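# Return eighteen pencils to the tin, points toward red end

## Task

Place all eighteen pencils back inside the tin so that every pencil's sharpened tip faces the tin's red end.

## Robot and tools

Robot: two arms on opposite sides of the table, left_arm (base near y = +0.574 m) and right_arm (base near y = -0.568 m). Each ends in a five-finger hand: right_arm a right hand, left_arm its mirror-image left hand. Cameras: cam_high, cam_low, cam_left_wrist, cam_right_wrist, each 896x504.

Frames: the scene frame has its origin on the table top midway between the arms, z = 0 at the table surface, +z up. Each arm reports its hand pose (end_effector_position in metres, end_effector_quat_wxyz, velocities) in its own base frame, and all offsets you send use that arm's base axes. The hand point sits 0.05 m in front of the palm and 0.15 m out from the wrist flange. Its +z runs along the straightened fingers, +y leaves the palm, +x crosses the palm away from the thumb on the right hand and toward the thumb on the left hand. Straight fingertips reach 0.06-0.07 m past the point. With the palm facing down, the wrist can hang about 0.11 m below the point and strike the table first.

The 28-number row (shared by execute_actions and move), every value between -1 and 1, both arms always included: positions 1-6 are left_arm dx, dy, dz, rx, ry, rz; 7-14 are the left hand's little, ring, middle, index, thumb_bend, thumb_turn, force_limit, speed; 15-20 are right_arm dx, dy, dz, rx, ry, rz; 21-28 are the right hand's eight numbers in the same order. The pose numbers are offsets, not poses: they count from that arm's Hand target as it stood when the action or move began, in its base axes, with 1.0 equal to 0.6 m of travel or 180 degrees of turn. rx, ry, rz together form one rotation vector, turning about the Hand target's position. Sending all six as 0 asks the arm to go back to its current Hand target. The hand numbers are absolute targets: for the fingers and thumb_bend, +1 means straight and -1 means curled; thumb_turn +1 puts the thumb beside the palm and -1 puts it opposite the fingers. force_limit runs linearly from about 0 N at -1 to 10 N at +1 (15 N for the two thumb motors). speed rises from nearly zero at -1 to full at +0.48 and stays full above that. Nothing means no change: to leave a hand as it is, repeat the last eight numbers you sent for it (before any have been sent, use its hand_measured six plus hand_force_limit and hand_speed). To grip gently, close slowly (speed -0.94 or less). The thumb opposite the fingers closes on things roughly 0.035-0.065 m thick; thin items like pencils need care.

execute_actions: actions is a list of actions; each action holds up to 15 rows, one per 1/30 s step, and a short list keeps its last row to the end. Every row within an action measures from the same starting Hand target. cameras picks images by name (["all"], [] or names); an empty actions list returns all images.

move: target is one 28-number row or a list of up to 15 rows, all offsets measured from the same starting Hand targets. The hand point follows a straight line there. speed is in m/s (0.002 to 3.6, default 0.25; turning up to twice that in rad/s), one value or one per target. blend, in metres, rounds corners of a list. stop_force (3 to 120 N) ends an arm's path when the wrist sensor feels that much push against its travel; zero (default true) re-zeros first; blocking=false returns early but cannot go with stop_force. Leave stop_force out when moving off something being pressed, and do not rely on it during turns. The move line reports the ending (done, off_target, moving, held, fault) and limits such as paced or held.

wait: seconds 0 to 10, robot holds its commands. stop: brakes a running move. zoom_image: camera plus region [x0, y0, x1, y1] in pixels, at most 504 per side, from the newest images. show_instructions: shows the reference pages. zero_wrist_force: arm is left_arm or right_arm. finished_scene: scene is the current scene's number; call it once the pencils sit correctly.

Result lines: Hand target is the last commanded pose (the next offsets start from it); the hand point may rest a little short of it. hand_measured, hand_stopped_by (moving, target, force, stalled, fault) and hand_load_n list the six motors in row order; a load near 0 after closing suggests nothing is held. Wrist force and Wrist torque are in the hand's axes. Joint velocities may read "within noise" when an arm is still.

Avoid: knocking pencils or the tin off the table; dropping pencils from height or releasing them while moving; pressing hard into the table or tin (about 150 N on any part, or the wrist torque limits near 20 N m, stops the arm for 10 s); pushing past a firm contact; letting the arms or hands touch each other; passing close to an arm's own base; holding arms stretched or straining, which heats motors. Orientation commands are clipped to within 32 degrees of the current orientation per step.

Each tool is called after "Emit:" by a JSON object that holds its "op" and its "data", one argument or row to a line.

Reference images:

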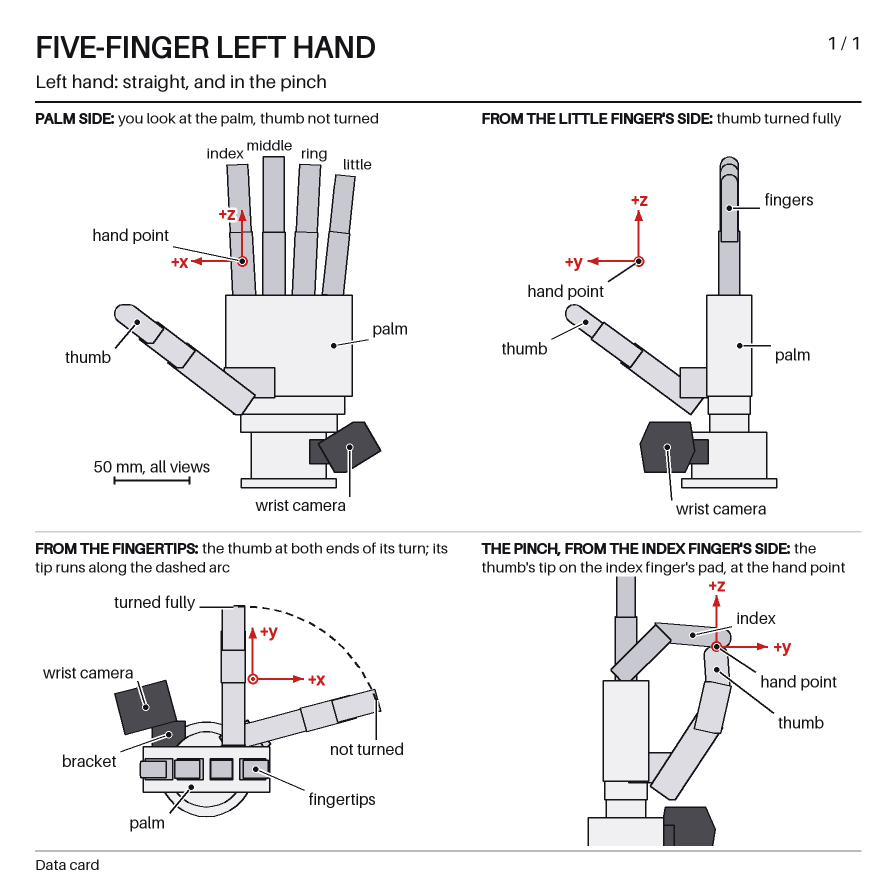

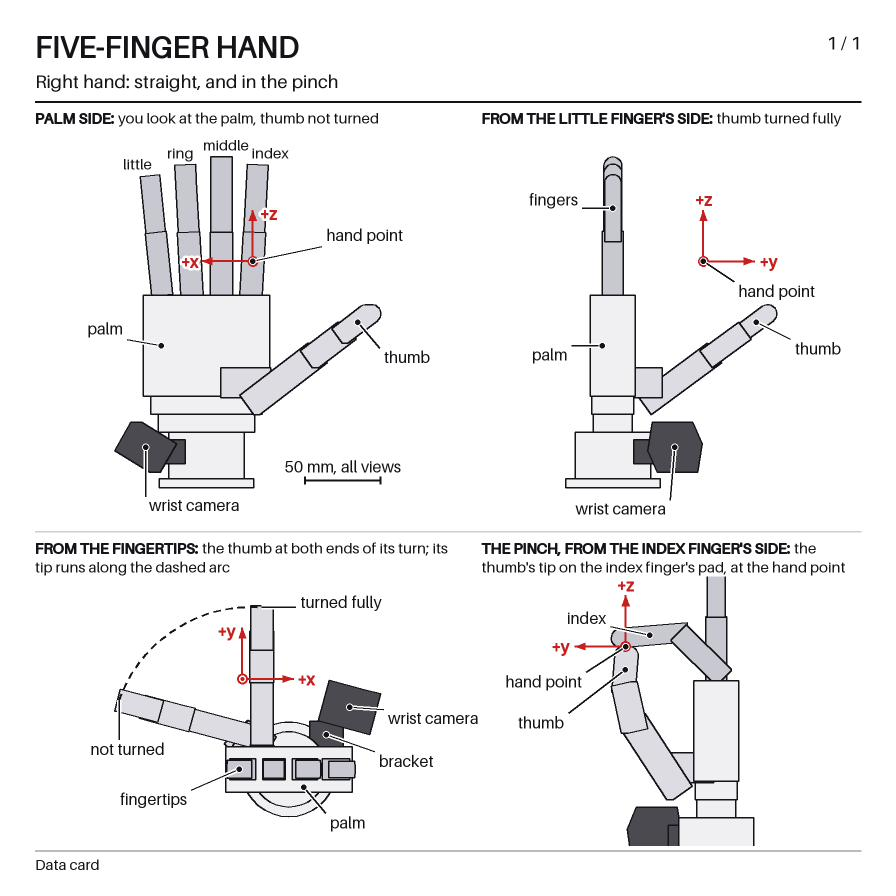

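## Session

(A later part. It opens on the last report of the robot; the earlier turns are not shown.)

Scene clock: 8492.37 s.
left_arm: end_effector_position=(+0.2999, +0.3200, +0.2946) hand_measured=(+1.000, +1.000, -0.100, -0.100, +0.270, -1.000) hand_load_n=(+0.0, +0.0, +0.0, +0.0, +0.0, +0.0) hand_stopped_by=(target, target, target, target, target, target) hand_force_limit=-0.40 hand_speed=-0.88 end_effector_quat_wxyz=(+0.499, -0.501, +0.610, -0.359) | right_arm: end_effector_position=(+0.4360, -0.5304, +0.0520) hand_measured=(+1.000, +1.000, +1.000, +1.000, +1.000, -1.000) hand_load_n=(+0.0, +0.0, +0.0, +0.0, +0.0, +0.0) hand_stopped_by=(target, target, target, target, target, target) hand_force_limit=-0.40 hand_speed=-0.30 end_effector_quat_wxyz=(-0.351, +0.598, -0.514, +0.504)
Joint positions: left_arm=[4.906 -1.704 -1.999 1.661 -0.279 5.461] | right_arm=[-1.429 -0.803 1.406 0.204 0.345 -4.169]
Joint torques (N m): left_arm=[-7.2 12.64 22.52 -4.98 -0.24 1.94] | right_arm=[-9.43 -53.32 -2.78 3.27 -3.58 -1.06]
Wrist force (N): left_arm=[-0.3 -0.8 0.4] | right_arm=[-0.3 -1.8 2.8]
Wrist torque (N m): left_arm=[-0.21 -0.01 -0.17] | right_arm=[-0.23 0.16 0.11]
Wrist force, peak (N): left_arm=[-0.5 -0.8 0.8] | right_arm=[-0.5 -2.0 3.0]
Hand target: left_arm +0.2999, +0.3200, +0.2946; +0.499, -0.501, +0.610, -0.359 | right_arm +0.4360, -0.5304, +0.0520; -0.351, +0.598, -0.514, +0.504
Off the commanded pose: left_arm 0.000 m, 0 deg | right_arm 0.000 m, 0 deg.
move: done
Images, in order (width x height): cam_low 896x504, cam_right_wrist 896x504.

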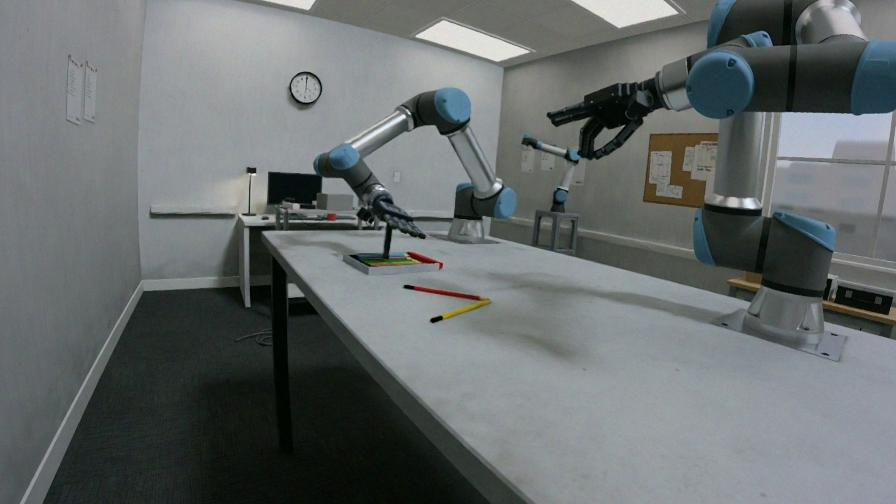

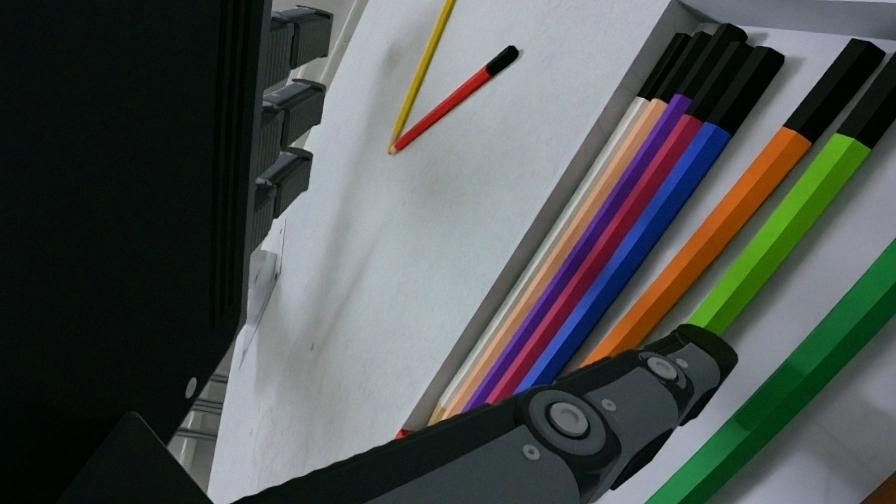

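Emit:
{"op": "move", "data": {
  "target": [0,0,0,0,0,0,1,1,-0.1,-0.1,0.27,-1,-0.4,-0.88,0,0,-0.02,0,0,0,1,1,1,1,1,-1,-0.4,-0.3],
  "speed": 0.02,
  "stop_force": 3,
  "cameras": ["cam_right_wrist","cam_low"]
}}

Emit:
{"op": "zoom_image", "data": {
  "camera": "cam_right_wrist",
  "region": [560, 200, 812, 452]
}}

Emit:
{"op": "zoom_image", "data": {
  "camera": "cam_low",
  "region": [330, 200, 460, 290]
}}

Scene clock: 8499.70 s.
left_arm: end_effector_position=(+0.2999, +0.3200, +0.2946) hand_measured=(+1.000, +1.000, -0.100, -0.100, +0.270, -1.000) hand_load_n=(+0.0, +0.0, +0.0, +0.0, +0.0, +0.0) hand_stopped_by=(target, target, target, target, target, target) hand_force_limit=-0.40 hand_speed=-0.88 end_effector_quat_wxyz=(+0.499, -0.501, +0.610, -0.359) | right_arm: end_effector_position=(+0.4360, -0.5304, +0.0402) hand_measured=(+1.000, +1.000, +1.000, +1.000, +1.000, -1.000) hand_load_n=(+0.0, +0.0, +0.0, +0.0, -0.5, -0.5) hand_stopped_by=(target, target, target, target, target, target) hand_force_limit=-0.40 hand_speed=-0.30 end_effector_quat_wxyz=(-0.351, +0.598, -0.514, +0.504)
Joint positions: left_arm=[4.906 -1.704 -1.999 1.661 -0.279 5.461] | right_arm=[-1.429 -0.787 1.411 0.182 0.345 -4.169]
Joint torques (N m): left_arm=[-6.83 12.92 22.15 -4.96 -0.12 1.96] | right_arm=[-9.28 -50.94 -29.03 3.11 -1.6 0.37]
Wrist force (N): left_arm=[-0.4 -0.7 0.5] | right_arm=[0.1 -5.6 1.3]
Wrist torque (N m): left_arm=[-0.18 0.01 -0.18] | right_arm=[-0.54 0.16 0.06]
Wrist force, peak (N): left_arm=[-0.6 -0.8 0.7] | right_arm=[0.3 -8.3 0.0]
Hand target: left_arm +0.2999, +0.3200, +0.2946; +0.499, -0.501, +0.610, -0.359 | right_arm +0.4360, -0.5304, +0.0402; -0.351, +0.598, -0.514, +0.504
Off the commanded pose: left_arm 0.000 m, 0 deg | right_arm 0.000 m, 0 deg.
move: contact (right_arm)
Images, in order (width x height): cam_low 896x504, cam_right_wrist 896x504.

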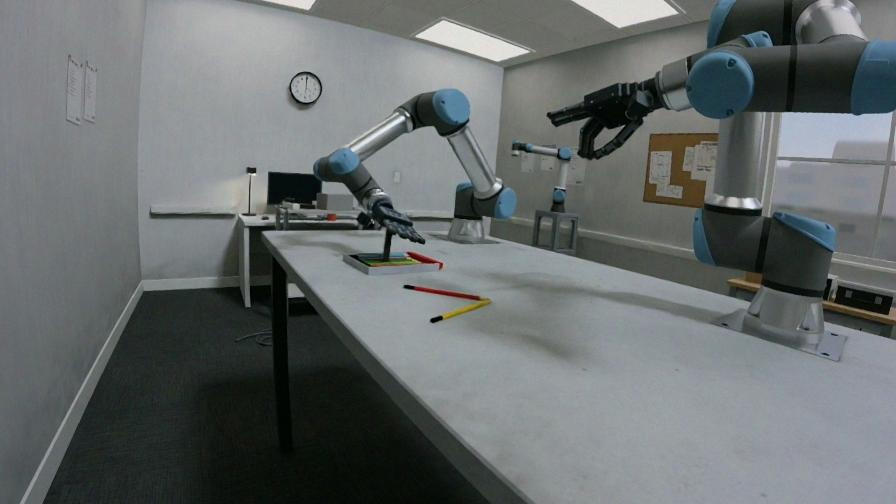

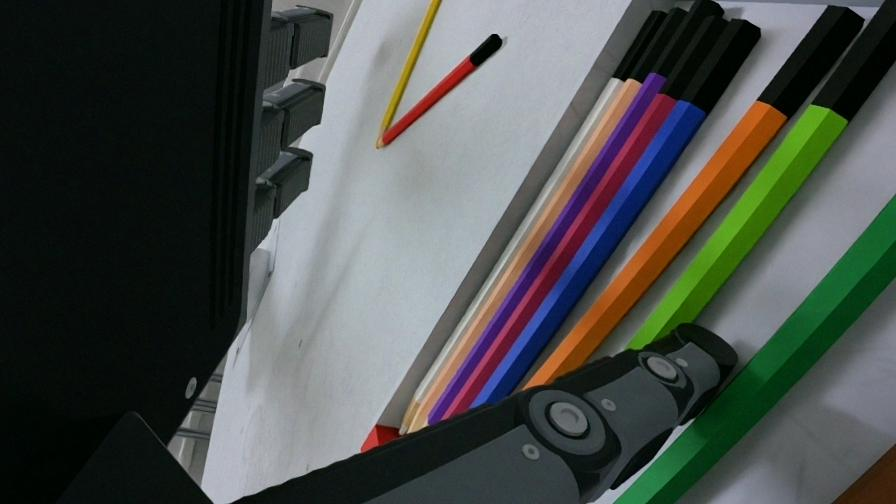

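Scaled by 2.000 from the camera's 896x504 image, which has a finer 1280x720 frame.

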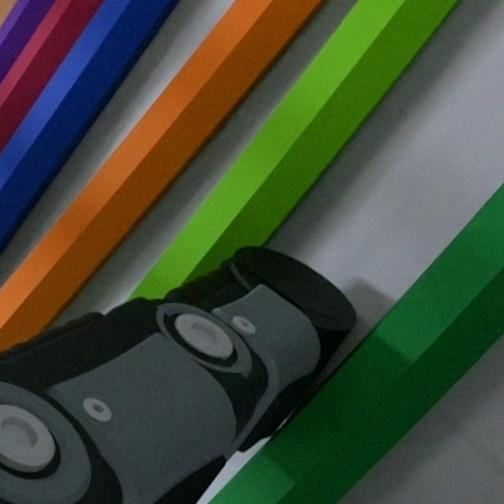

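Scaled by 3.877 from the camera's 896x504 image, which has a finer 1280x720 frame.

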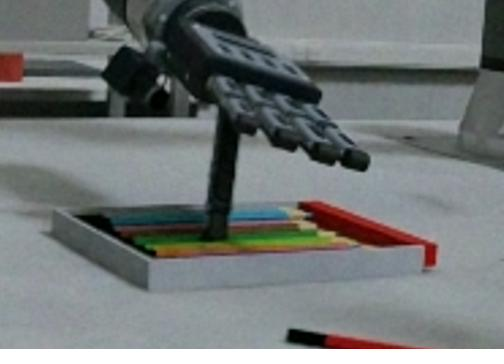

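Emit:
{"op": "move", "data": {
  "target": [
    [0,0,0,0,0,0,1,1,-0.1,-0.1,0.27,-1,-0.4,-0.88,0,0,0.0037,0,0,0,1,1,1,1,1,-1,-0.4,-0.3],
    [0,0,0,0,0,0,1,1,-0.1,-0.1,0.27,-1,-0.4,-0.88,0.001,0.0175,0.0037,0,0,0,1,1,1,1,1,-1,-0.4,-0.3],
    [0,0,0,0,0,0,1,1,-0.1,-0.1,0.27,-1,-0.4,-0.88,-0.0167,0.0175,0.0037,0,0,0,1,1,1,1,1,-1,-0.4,-0.3]
  ],
  "speed": [0.02,0.03,0.02],
  "cameras": ["cam_right_wrist","cam_low","cam_high"]
}}

Emit:
{"op": "zoom_image", "data": {
  "camera": "cam_right_wrist",
  "region": [560, 150, 896, 486]
}}

Emit:
{"op": "zoom_image", "data": {
  "camera": "cam_high",
  "region": [290, 285, 420, 415]
}}

Scene clock: 8529.33 s.
left_arm: end_effector_position=(+0.2999, +0.3200, +0.2946) hand_measured=(+1.000, +1.000, -0.100, -0.100, +0.270, -1.000) hand_load_n=(+0.0, +0.0, +0.0, +0.0, +0.0, +0.0) hand_stopped_by=(target, target, target, target, target, target) hand_force_limit=-0.40 hand_speed=-0.88 end_effector_quat_wxyz=(+0.499, -0.501, +0.610, -0.359) | right_arm: end_effector_position=(+0.4259, -0.5198, +0.0424) hand_measured=(+1.000, +1.000, +1.000, +1.000, +1.000, -1.000) hand_load_n=(+0.0, +0.0, +0.0, +0.0, +0.0, +0.0) hand_stopped_by=(target, target, target, target, target, target) hand_force_limit=-0.40 hand_speed=-0.30 end_effector_quat_wxyz=(-0.351, +0.598, -0.515, +0.504)
Joint positions: left_arm=[4.906 -1.704 -1.999 1.661 -0.279 5.461] | right_arm=[-1.445 -0.809 1.455 0.194 0.334 -4.204]
Joint torques (N m): left_arm=[-6.87 12.25 21.59 -4.96 -0.19 1.92] | right_arm=[7.09 -36.33 -21.42 -0.34 -0.33 0.89]
Wrist force (N): left_arm=[-0.5 -0.5 0.6] | right_arm=[-0.4 -1.8 2.9]
Wrist torque (N m): left_arm=[-0.16 0.02 -0.19] | right_arm=[-0.23 0.19 0.21]
Wrist force, peak (N): left_arm=[-0.5 -0.9 0.6] | right_arm=[0.2 -5.7 1.3]
Hand target: left_arm +0.2999, +0.3200, +0.2946; +0.499, -0.501, +0.610, -0.359 | right_arm +0.4260, -0.5199, +0.0424; -0.351, +0.598, -0.514, +0.504
Off the commanded pose: left_arm 0.000 m, 0 deg | right_arm 0.000 m, 0 deg.
move: done
Images, in order (width x height): cam_high 896x504, cam_low 896x504, cam_right_wrist 896x504.

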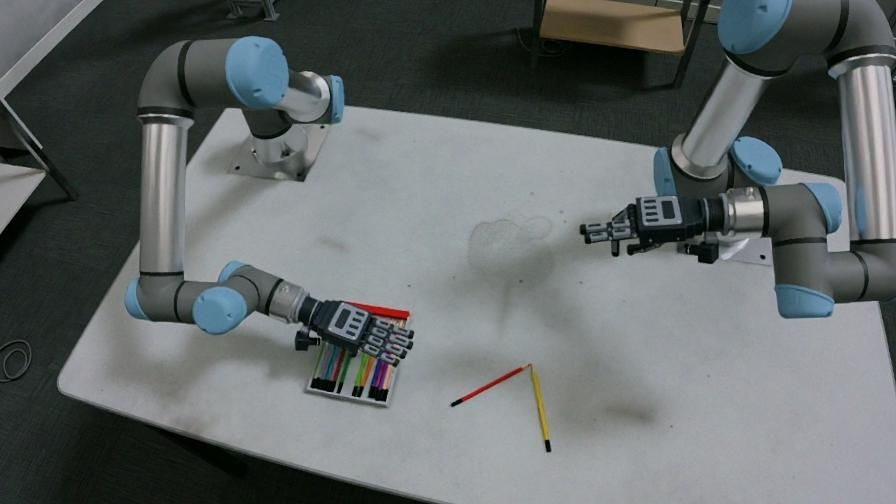

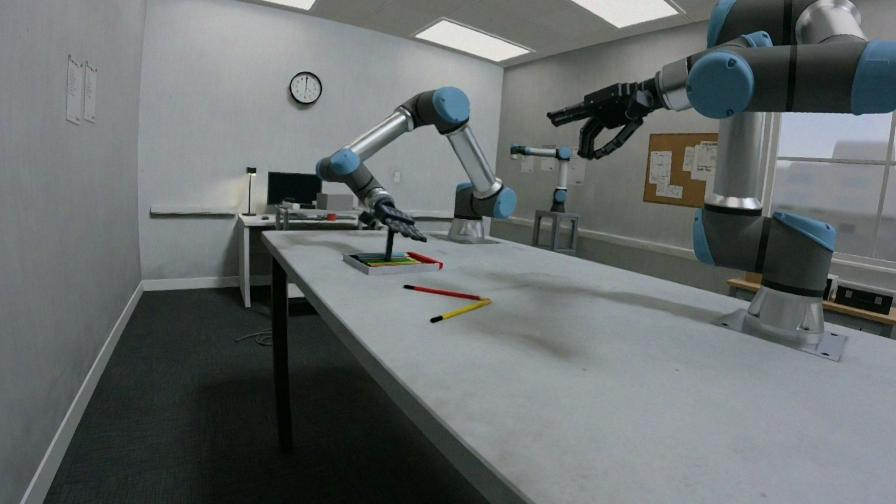

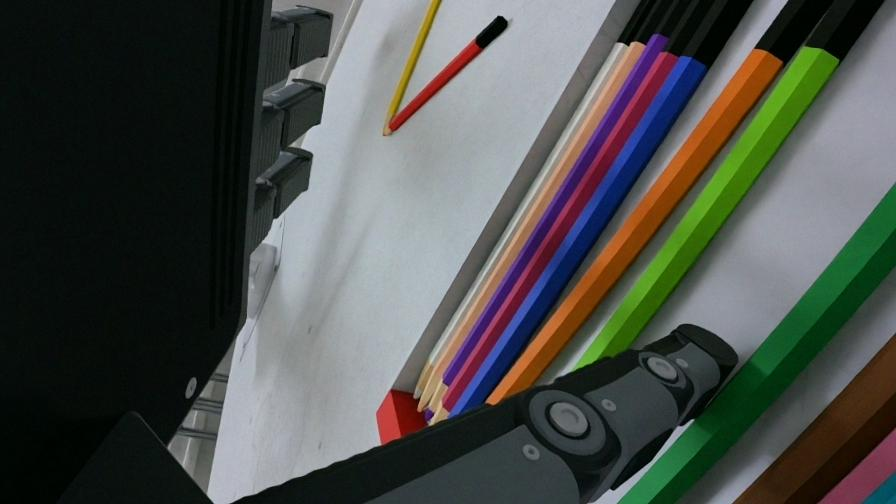

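Scaled by 1.500 from the camera's 896x504 image, which has a finer 1280x720 frame.

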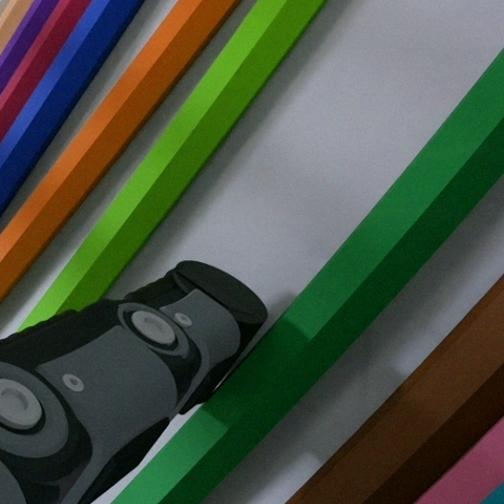

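Scaled by 3.877 from the camera's 896x504 image, which has a finer 1280x720 frame.

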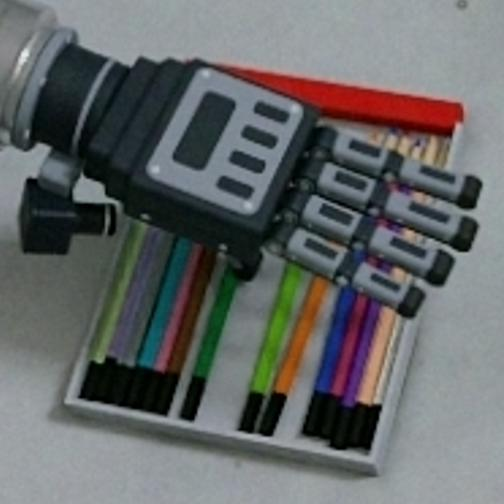

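Emit:
{"op": "move", "data": {
  "target": [
    [0,0,0,0,0,0,1,1,-0.1,-0.1,0.27,-1,-0.4,-0.88,-0.0067,0,0,0,0,0,1,1,1,1,1,-1,-0.4,-0.3],
    [0,0,0,0,0,0,1,1,-0.1,-0.1,0.27,-1,-0.4,-0.88,0.03,0,0,0,0,0,1,1,1,1,1,-1,-0.4,-0.3]
  ],
  "speed": [0.02,0.04],
  "cameras": ["cam_right_wrist","cam_high"]
}}

Emit:
{"op": "zoom_image", "data": {
  "camera": "cam_right_wrist",
  "region": [560, 150, 896, 486]
}}

Emit:
{"op": "zoom_image", "data": {
  "camera": "cam_high",
  "region": [290, 285, 420, 415]
}}

Scene clock: 8536.77 s.
left_arm: end_effector_position=(+0.2999, +0.3200, +0.2946) hand_measured=(+1.000, +1.000, -0.100, -0.100, +0.270, -1.000) hand_load_n=(+0.0, +0.0, +0.0, +0.0, +0.5, +0.0) hand_stopped_by=(target, target, target, target, target, target) hand_force_limit=-0.40 hand_speed=-0.88 end_effector_quat_wxyz=(+0.499, -0.501, +0.610, -0.359) | right_arm: end_effector_position=(+0.4440, -0.5200, +0.0424) hand_measured=(+1.000, +1.000, +1.000, +1.000, +1.000, -1.000) hand_load_n=(+0.0, +0.0, +0.0, +0.0, +0.0, +0.5) hand_stopped_by=(target, target, target, target, target, target) hand_force_limit=-0.40 hand_speed=-0.30 end_effector_quat_wxyz=(-0.351, +0.598, -0.514, +0.505)
Joint positions: left_arm=[4.906 -1.704 -1.999 1.661 -0.279 5.461] | right_arm=[-1.412 -0.811 1.443 0.14 0.358 -4.134]
Joint torques (N m): left_arm=[-7.26 12.75 21.74 -4.9 -0.21 1.95] | right_arm=[-9.24 -51 -3.32 3.08 -4.35 -1.12]
Wrist force (N): left_arm=[-0.5 -0.5 0.5] | right_arm=[0.0 -1.8 2.8]
Wrist torque (N m): left_arm=[-0.17 0.02 -0.19] | right_arm=[-0.24 0.12 0.16]
Wrist force, peak (N): left_arm=[-0.7 -0.9 0.4] | right_arm=[-0.1 -2.3 3.3]
Hand target: left_arm +0.2999, +0.3200, +0.2946; +0.499, -0.501, +0.610, -0.359 | right_arm +0.4440, -0.5199, +0.0424; -0.351, +0.598, -0.514, +0.504
Off the commanded pose: left_arm 0.000 m, 0 deg | right_arm 0.000 m, 0 deg.
move: done
Images, in order (width x height): cam_high 896x504, cam_right_wrist 896x504.

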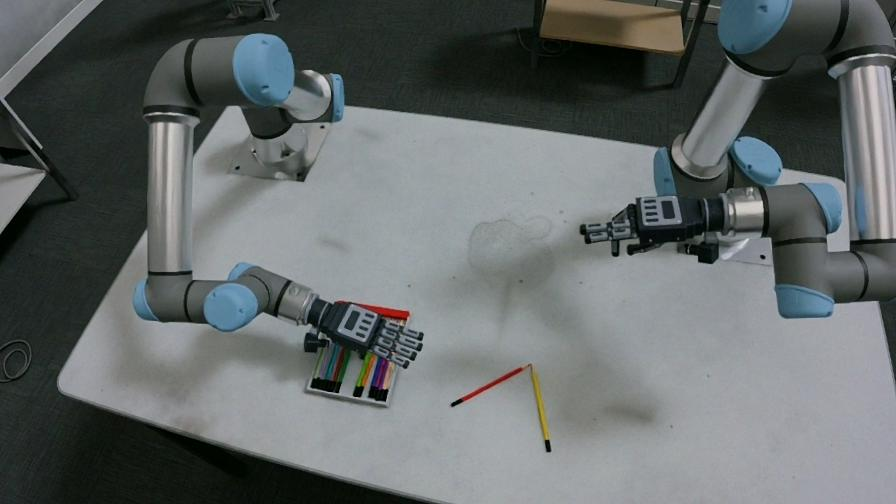

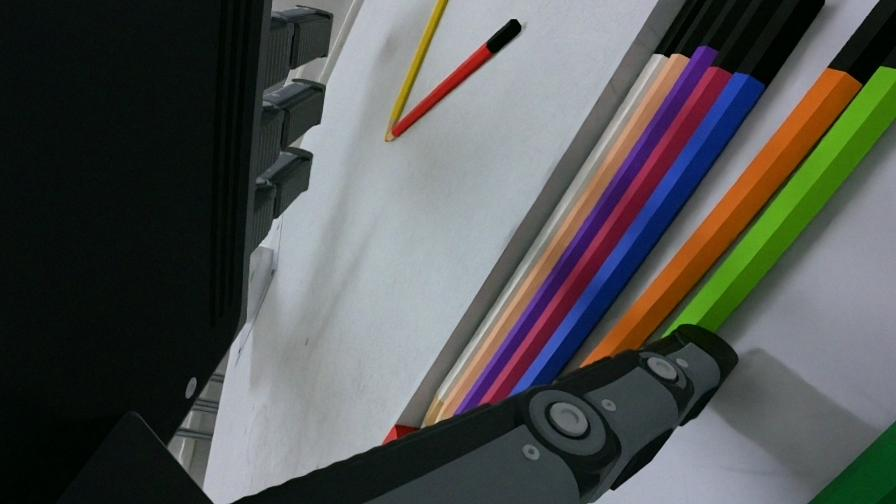

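Scaled by 1.500 from the camera's 896x504 image, which has a finer 1280x720 frame.

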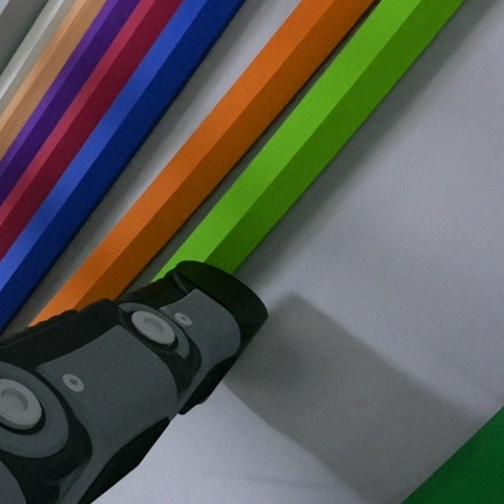

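Scaled by 3.877 from the camera's 896x504 image, which has a finer 1280x720 frame.

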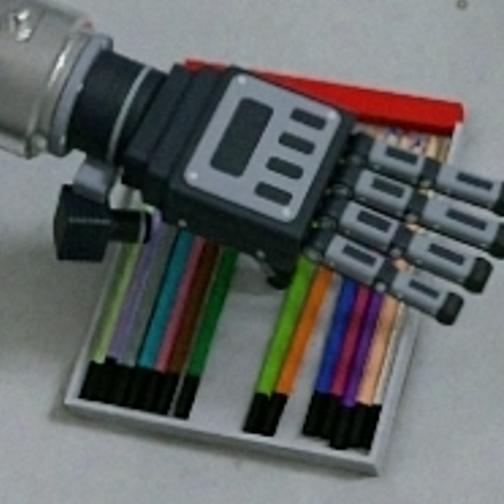

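Emit:
{"op": "move", "data": {
  "target": [0,0,0,0,0,0,1,1,-0.1,-0.1,0.27,-1,-0.4,-0.88,0.0125,0,0,0,0,0,1,1,1,1,1,-1,-0.4,-0.3],
  "speed": 0.03,
  "cameras": ["cam_right_wrist","cam_high"]
}}

Emit:
{"op": "zoom_image", "data": {
  "camera": "cam_right_wrist",
  "region": [560, 150, 896, 486]
}}

Emit:
{"op": "zoom_image", "data": {
  "camera": "cam_high",
  "region": [290, 285, 420, 415]
}}

Scene clock: 8543.47 s.
left_arm: end_effector_position=(+0.2999, +0.3200, +0.2946) hand_measured=(+1.000, +1.000, -0.100, -0.100, +0.270, -1.000) hand_load_n=(-0.5, -0.5, +0.0, +0.0, +0.0, +0.0) hand_stopped_by=(target, target, target, target, target, target) hand_force_limit=-0.40 hand_speed=-0.88 end_effector_quat_wxyz=(+0.499, -0.501, +0.610, -0.359) | right_arm: end_effector_position=(+0.4516, -0.5199, +0.0424) hand_measured=(+1.000, +1.000, +1.000, +1.000, +1.000, -1.000) hand_load_n=(+0.0, +0.0, +0.0, +0.5, +0.0, +0.0) hand_stopped_by=(target, target, target, target, target, target) hand_force_limit=-0.40 hand_speed=-0.30 end_effector_quat_wxyz=(-0.351, +0.598, -0.514, +0.504)
Joint positions: left_arm=[4.906 -1.704 -1.999 1.661 -0.279 5.461] | right_arm=[-1.398 -0.811 1.438 0.121 0.368 -4.107]
Joint torques (N m): left_arm=[-7.07 12.72 21.67 -4.93 -0.19 1.91] | right_arm=[-8.95 -38.76 -16.68 2.41 -1.35 -1.07]
Wrist force (N): left_arm=[-0.6 -0.7 0.6] | right_arm=[-0.4 -2.1 2.5]
Wrist torque (N m): left_arm=[-0.20 0.04 -0.20] | right_arm=[-0.26 0.22 0.13]
Wrist force, peak (N): left_arm=[-0.5 -0.8 0.6] | right_arm=[-0.1 -2.2 3.0]
Hand target: left_arm +0.2999, +0.3200, +0.2946; +0.499, -0.501, +0.610, -0.359 | right_arm +0.4515, -0.5199, +0.0424; -0.351, +0.598, -0.514, +0.504
Off the commanded pose: left_arm 0.000 m, 0 deg | right_arm 0.000 m, 0 deg.
move: done
Images, in order (width x height): cam_high 896x504, cam_right_wrist 896x504.

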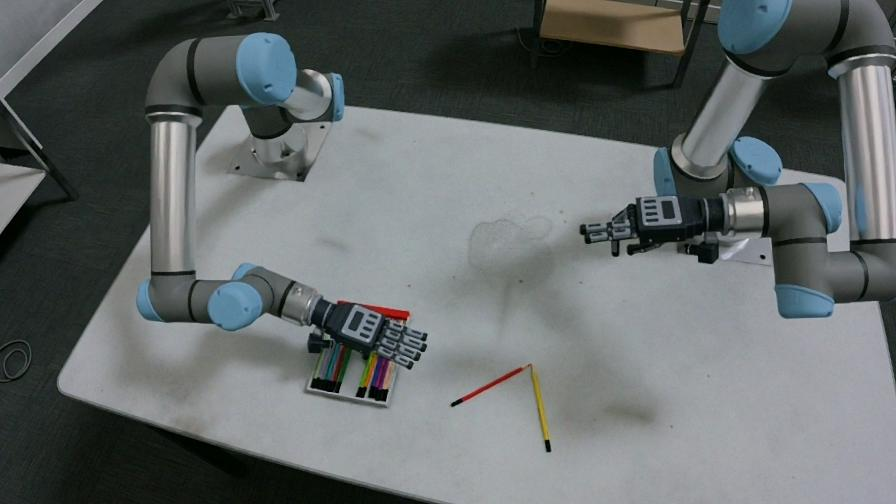

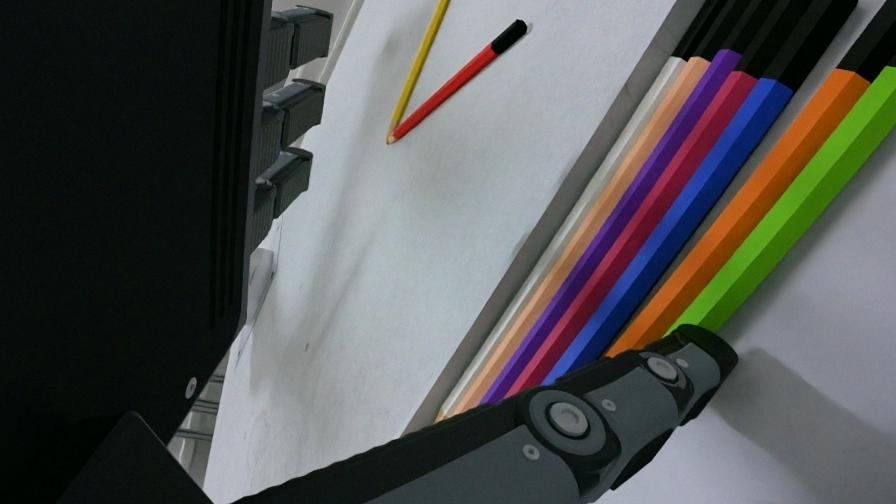

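Scaled by 1.500 from the camera's 896x504 image, which has a finer 1280x720 frame.

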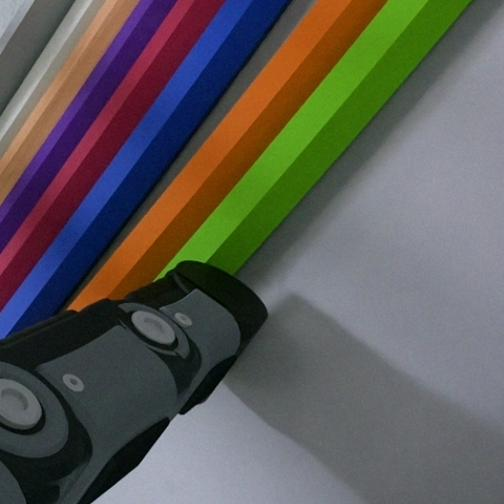

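Scaled by 3.877 from the camera's 896x504 image, which has a finer 1280x720 frame.

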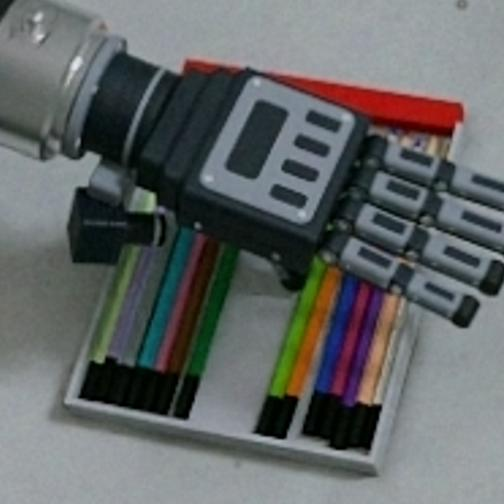

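Emit:
{"op": "move", "data": {
  "target": [
    [0,0,0,0,0,0,1,1,-0.1,-0.1,0.27,-1,-0.4,-0.88,0.005,0,0,0,0,0,1,1,1,1,1,-1,-0.4,-0.3],
    [0,0,0,0,0,0,1,1,-0.1,-0.1,0.27,-1,-0.4,-0.88,-0.006,0,0,0,0,0,1,1,1,1,1,-1,-0.4,-0.3],
    [0,0,0,0,0,0,1,1,-0.1,-0.1,0.27,-1,-0.4,-0.88,-0.012,-0.075,0,0,0,0,1,1,1,1,1,-1,-0.4,-0.3],
    [0,0,0,0,0,0,1,1,-0.1,-0.1,0.27,-1,-0.4,-0.88,0.006,-0.075,0,0,0,0,1,1,1,1,1,-1,-0.4,-0.3]
  ],
  "speed": [0.03,0.05,0.06,0.03],
  "cameras": ["cam_right_wrist","cam_high"]
}}

Emit:
{"op": "zoom_image", "data": {
  "camera": "cam_high",
  "region": [290, 285, 420, 415]
}}

Scene clock: 8553.33 s.
left_arm: end_effector_position=(+0.2999, +0.3200, +0.2946) hand_measured=(+1.000, +1.000, -0.100, -0.100, +0.270, -1.000) hand_load_n=(+0.0, +0.0, +0.0, +0.0, +0.0, +0.0) hand_stopped_by=(target, target, target, target, target, target) hand_force_limit=-0.40 hand_speed=-0.88 end_effector_quat_wxyz=(+0.499, -0.501, +0.610, -0.359) | right_arm: end_effector_position=(+0.4552, -0.5650, +0.0424) hand_measured=(+1.000, +1.000, +1.000, +1.000, +1.000, -1.000) hand_load_n=(+0.0, +0.0, -0.5, +0.0, +0.0, +0.0) hand_stopped_by=(target, target, target, target, target, target) hand_force_limit=-0.40 hand_speed=-0.30 end_effector_quat_wxyz=(-0.351, +0.598, -0.514, +0.505) end_effector_velocity=(-0.002, +0.000, +0.000) end_effector_angular_velocity=(+0.002, +0.000, -0.001)
Joint positions: left_arm=[4.906 -1.704 -1.999 1.661 -0.279 5.461] | right_arm=[-1.405 -0.72 1.263 0.217 0.363 -4.121]
Joint velocities: left_arm=[within noise] | right_arm=[-0.003 0.001 0 0.005 -0.002 -0.003]
Joint torques (N m): left_arm=[-6.92 13.04 21.68 -4.94 -0.13 2.04] | right_arm=[-9.83 -40.27 -7.26 3.36 -3.38 -1.02]
Wrist force (N): left_arm=[-0.2 -0.7 0.4] | right_arm=[-0.4 -1.9 2.8]
Wrist torque (N m): left_arm=[-0.18 -0.03 -0.17] | right_arm=[-0.25 0.15 0.15]
Wrist force, peak (N): left_arm=[-0.5 -0.9 0.6] | right_arm=[-0.2 -2.4 3.3]
Hand target: left_arm +0.2999, +0.3200, +0.2946; +0.499, -0.501, +0.610, -0.359 | right_arm +0.4551, -0.5649, +0.0424; -0.351, +0.598, -0.514, +0.504
Off the commanded pose: left_arm 0.000 m, 0 deg | right_arm 0.000 m, 0 deg.
move: done
Images, in order (width x height): cam_high 896x504, cam_right_wrist 896x504.

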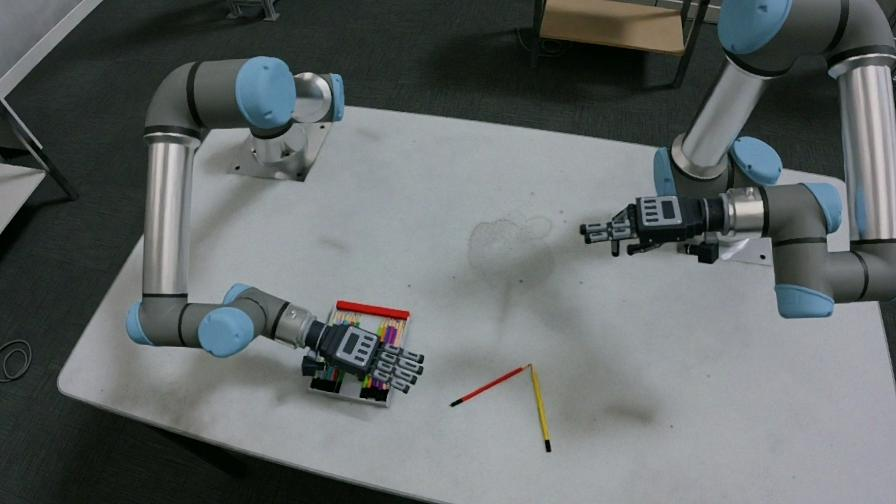

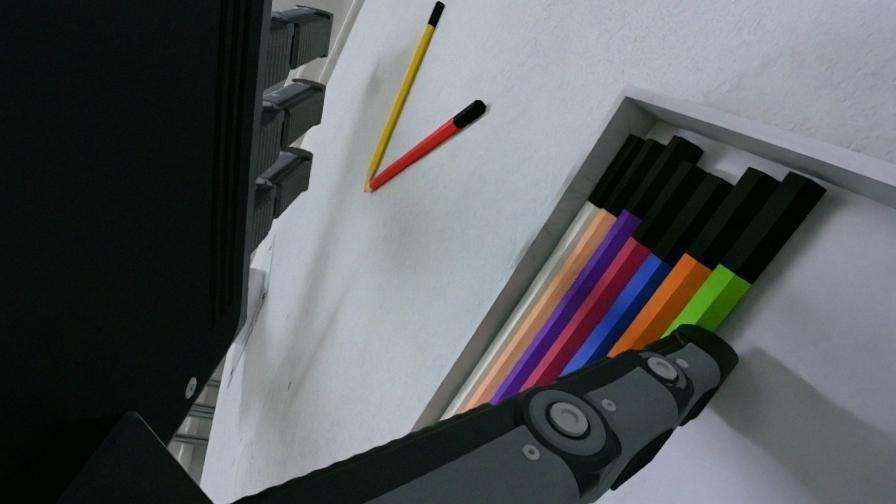

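Scaled by 3.877 from the camera's 896x504 image, which has a finer 1280x720 frame.

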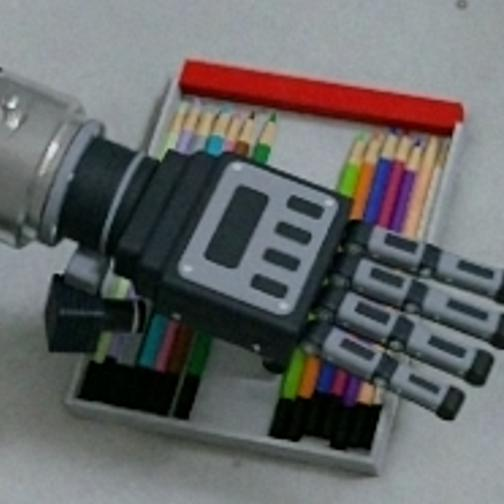

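Emit:
{"op": "move", "data": {
  "target": [
    [0,0,0,0,0,0,1,1,-0.1,-0.1,0.27,-1,-0.4,-0.88,0,0,0.1,0,0,0,1,1,1,1,1,-1,-0.4,-0.3],
    [0.1672,0.2805,-0.3243,0,0,0.1667,1,1,-0.1,-0.1,0.27,-1,-0.4,-0.88,-0.3418,0.4748,0.4293,0,0,0,1,1,1,1,1,-1,-0.4,-0.3]
  ],
  "speed": [0.1,0.25],
  "cameras": ["cam_left_wrist","cam_high"]
}}

Emit:
{"op": "zoom_image", "data": {
  "camera": "cam_high",
  "region": [290, 285, 420, 415]
}}

Scene clock: 8589.13 s.
left_arm: end_effector_position=(+0.4002, +0.4884, +0.1001) hand_measured=(+1.000, +1.000, -0.100, -0.100, +0.270, -1.000) hand_load_n=(+0.0, +0.0, +0.0, +0.0, +0.0, +0.0) hand_stopped_by=(target, target, target, target, target, target) hand_force_limit=-0.40 hand_speed=-0.88 end_effector_quat_wxyz=(-0.575, +0.642, -0.459, +0.217) | right_arm: end_effector_position=(+0.2500, -0.2800, +0.3000) hand_measured=(+1.000, +1.000, +1.000, +1.000, +1.000, -1.000) hand_load_n=(+0.0, +0.0, +0.0, +0.0, +0.0, +0.0) hand_stopped_by=(target, target, target, target, target, target) hand_force_limit=-0.40 hand_speed=-0.30 end_effector_quat_wxyz=(-0.351, +0.598, -0.514, +0.504)
Joint positions: left_arm=[4.532 -1.892 -1.929 3.472 -0.8 3.65] | right_arm=[-1.997 -1.594 2.255 1.812 0.404 -5.906]
Joint torques (N m): left_arm=[1.73 19.53 10.26 1.35 -1.28 -1.97] | right_arm=[-7.25 -20.49 -20.92 4.16 -1.56 -1.06]
Wrist force (N): left_arm=[-0.6 -0.7 0.7] | right_arm=[-0.4 -1.9 2.4]
Wrist torque (N m): left_arm=[-0.20 0.03 -0.10] | right_arm=[-0.21 0.24 0.26]
Wrist force, peak (N): left_arm=[-0.5 0.1 1.8] | right_arm=[0.8 -0.7 4.3]
Hand target: left_arm +0.4002, +0.4883, +0.1000; -0.575, +0.642, -0.459, +0.217 | right_arm +0.2500, -0.2800, +0.3000; -0.351, +0.598, -0.514, +0.504
Off the commanded pose: left_arm 0.000 m, 0 deg | right_arm 0.000 m, 0 deg.
move: done
Images, in order (width x height): cam_high 896x504, cam_left_wrist 896x504.

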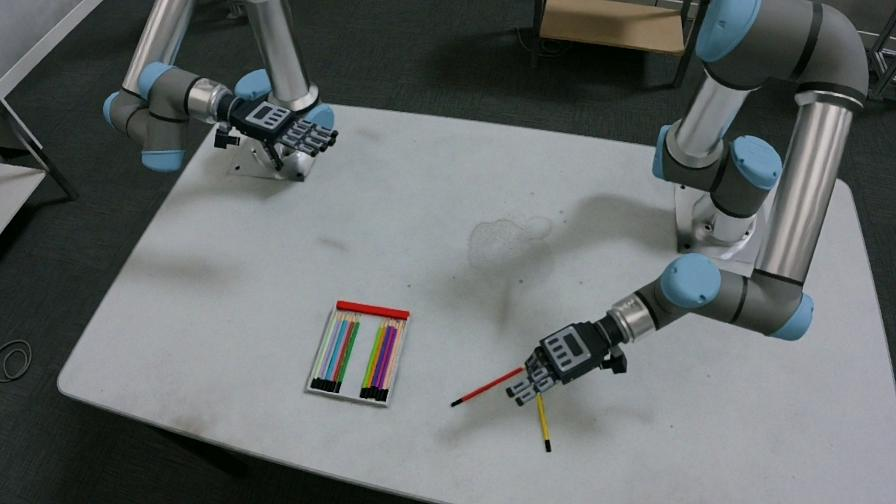

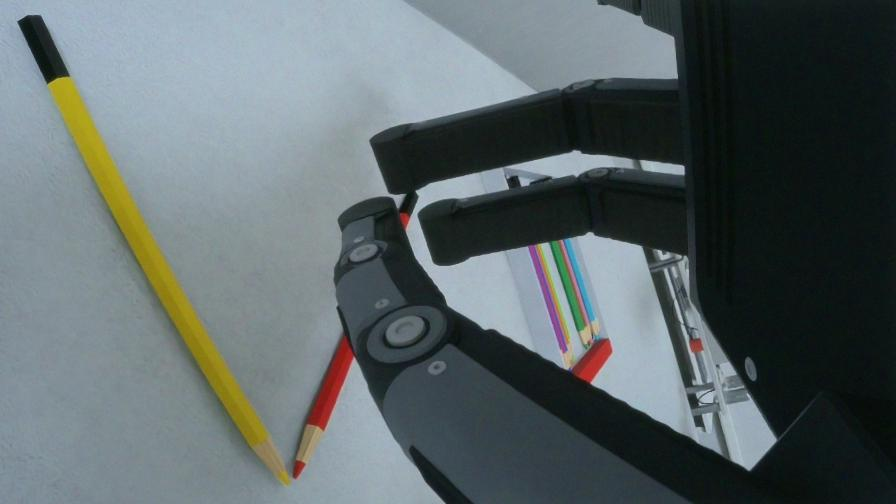

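Scaled by 3.877 from the camera's 896x504 image, which has a finer 1280x720 frame.

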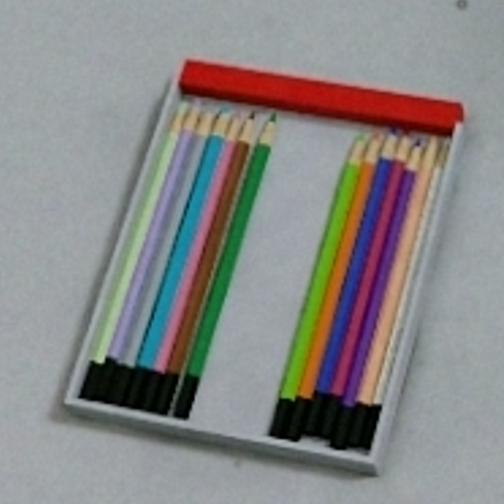

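Emit:
{"op": "move", "data": {
  "target": [-0.015,0.014,-0.07,0,0,-0.0043,1,1,-0.1,-0.1,0.27,-1,-0.4,-0.88,0,0,0,0,0,0,1,1,1,1,1,-1,-0.4,-0.3],
  "speed": 0.12,
  "cameras": ["cam_left_wrist"]
}}

Scene clock: 8606.63 s.
left_arm: end_effector_position=(+0.3911, +0.4967, +0.0580) hand_measured=(+1.000, +1.000, -0.100, -0.100, +0.270, -1.000) hand_load_n=(+0.0, +0.0, +0.0, +0.0, +0.0, +0.0) hand_stopped_by=(target, target, target, target, target, target) hand_force_limit=-0.40 hand_speed=-0.88 end_effector_quat_wxyz=(-0.573, +0.639, -0.464, +0.221) | right_arm: end_effector_position=(+0.2500, -0.2800, +0.3000) hand_measured=(+1.000, +1.000, +1.000, +1.000, +1.000, -1.000) hand_load_n=(+0.0, +0.0, +0.0, +0.0, +0.0, +0.0) hand_stopped_by=(target, target, target, target, target, target) hand_force_limit=-0.40 hand_speed=-0.30 end_effector_quat_wxyz=(-0.351, +0.598, -0.514, +0.504)
Joint positions: left_arm=[4.562 -1.976 -1.947 3.559 -0.759 3.671] | right_arm=[-1.997 -1.595 2.255 1.812 0.404 -5.906]
Joint torques (N m): left_arm=[-9.07 26.26 21.84 0.02 -0.91 -2.25] | right_arm=[-8.81 -20.97 -5.77 3.24 1.24 0.87]
Wrist force (N): left_arm=[-0.3 -0.9 0.7] | right_arm=[-0.5 -1.6 2.5]
Wrist torque (N m): left_arm=[-0.23 -0.01 -0.17] | right_arm=[-0.18 0.23 0.26]
Wrist force, peak (N): left_arm=[-0.6 -1.7 0.5] | right_arm=[-0.5 -1.7 2.7]
Hand target: left_arm +0.3912, +0.4967, +0.0580; -0.573, +0.639, -0.464, +0.221 | right_arm +0.2500, -0.2800, +0.3000; -0.351, +0.598, -0.514, +0.504
Off the commanded pose: left_arm 0.000 m, 0 deg | right_arm 0.000 m, 0 deg.
move: done
Images, in order (width x height): cam_left_wrist 896x504.

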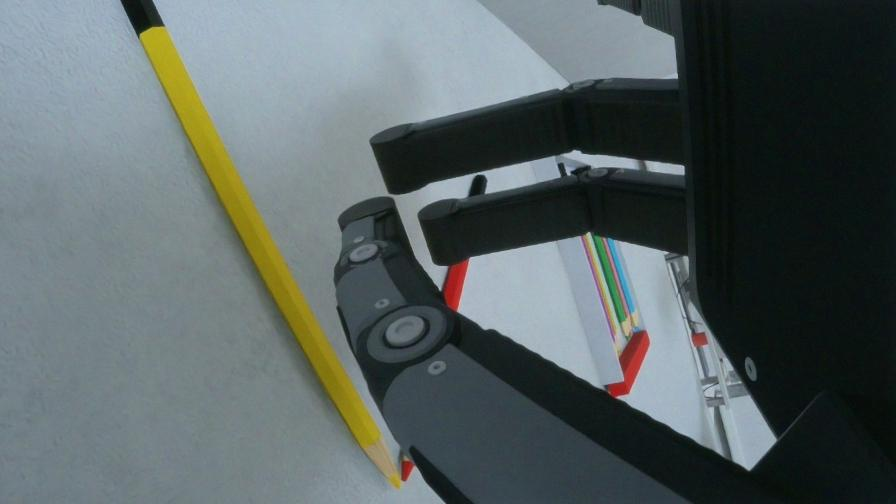

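Emit:
{"op": "move", "data": {
  "target": [0,0,-0.0467,0,0,0,1,1,-0.1,-0.1,0.27,-1,-0.4,-0.88,0,0,0,0,0,0,1,1,1,1,1,-1,-0.4,-0.3],
  "speed": 0.1,
  "cameras": ["cam_left_wrist"]
}}

Emit:
{"op": "zoom_image", "data": {
  "camera": "cam_left_wrist",
  "region": [180, 120, 516, 456]
}}

Scene clock: 8627.70 s.
left_arm: end_effector_position=(+0.3912, +0.4966, +0.0299) hand_measured=(+1.000, +1.000, -0.100, -0.100, +0.270, -1.000) hand_load_n=(+0.0, +0.0, +0.0, +0.0, +0.5, +0.0) hand_stopped_by=(target, target, target, target, target, target) hand_force_limit=-0.40 hand_speed=-0.88 end_effector_quat_wxyz=(-0.573, +0.639, -0.464, +0.221) | right_arm: end_effector_position=(+0.2500, -0.2800, +0.3000) hand_measured=(+1.000, +1.000, +1.000, +1.000, +1.000, -1.000) hand_load_n=(+0.0, +0.0, +0.0, +0.0, +0.0, +0.0) hand_stopped_by=(target, target, target, target, target, target) hand_force_limit=-0.40 hand_speed=-0.30 end_effector_quat_wxyz=(-0.351, +0.598, -0.514, +0.504)
Joint positions: left_arm=[4.562 -2.028 -1.966 3.629 -0.759 3.672] | right_arm=[-1.997 -1.595 2.255 1.812 0.404 -5.906]
Joint torques (N m): left_arm=[-3.71 39.9 20.53 -1.58 0.48 -2.14] | right_arm=[-4.86 -21.4 -11.6 0.82 1.04 0.38]
Wrist force (N): left_arm=[-0.6 -0.6 0.5] | right_arm=[-0.4 -1.8 2.7]
Wrist torque (N m): left_arm=[-0.18 0.03 -0.20] | right_arm=[-0.23 0.22 0.26]
Wrist force, peak (N): left_arm=[-0.6 -1.3 0.5] | right_arm=[-0.4 -1.8 2.7]
Hand target: left_arm +0.3912, +0.4967, +0.0300; -0.573, +0.639, -0.464, +0.221 | right_arm +0.2500, -0.2800, +0.3000; -0.351, +0.598, -0.514, +0.504
Off the commanded pose: left_arm 0.000 m, 0 deg | right_arm 0.000 m, 0 deg.
move: done
Images, in order (width x height): cam_left_wrist 896x504.

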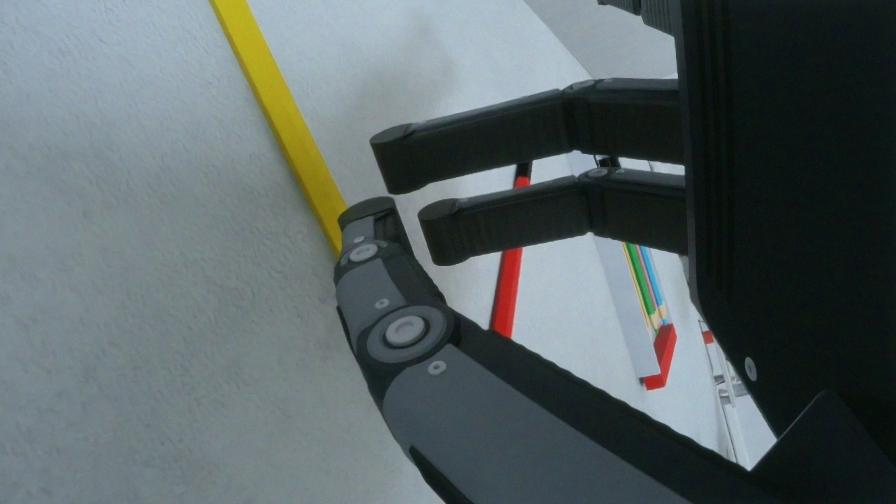

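Scaled by 1.500 from the camera's 896x504 image, which has a finer 1280x720 frame.

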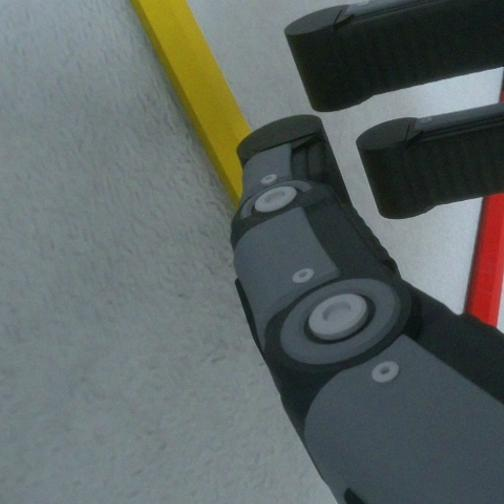

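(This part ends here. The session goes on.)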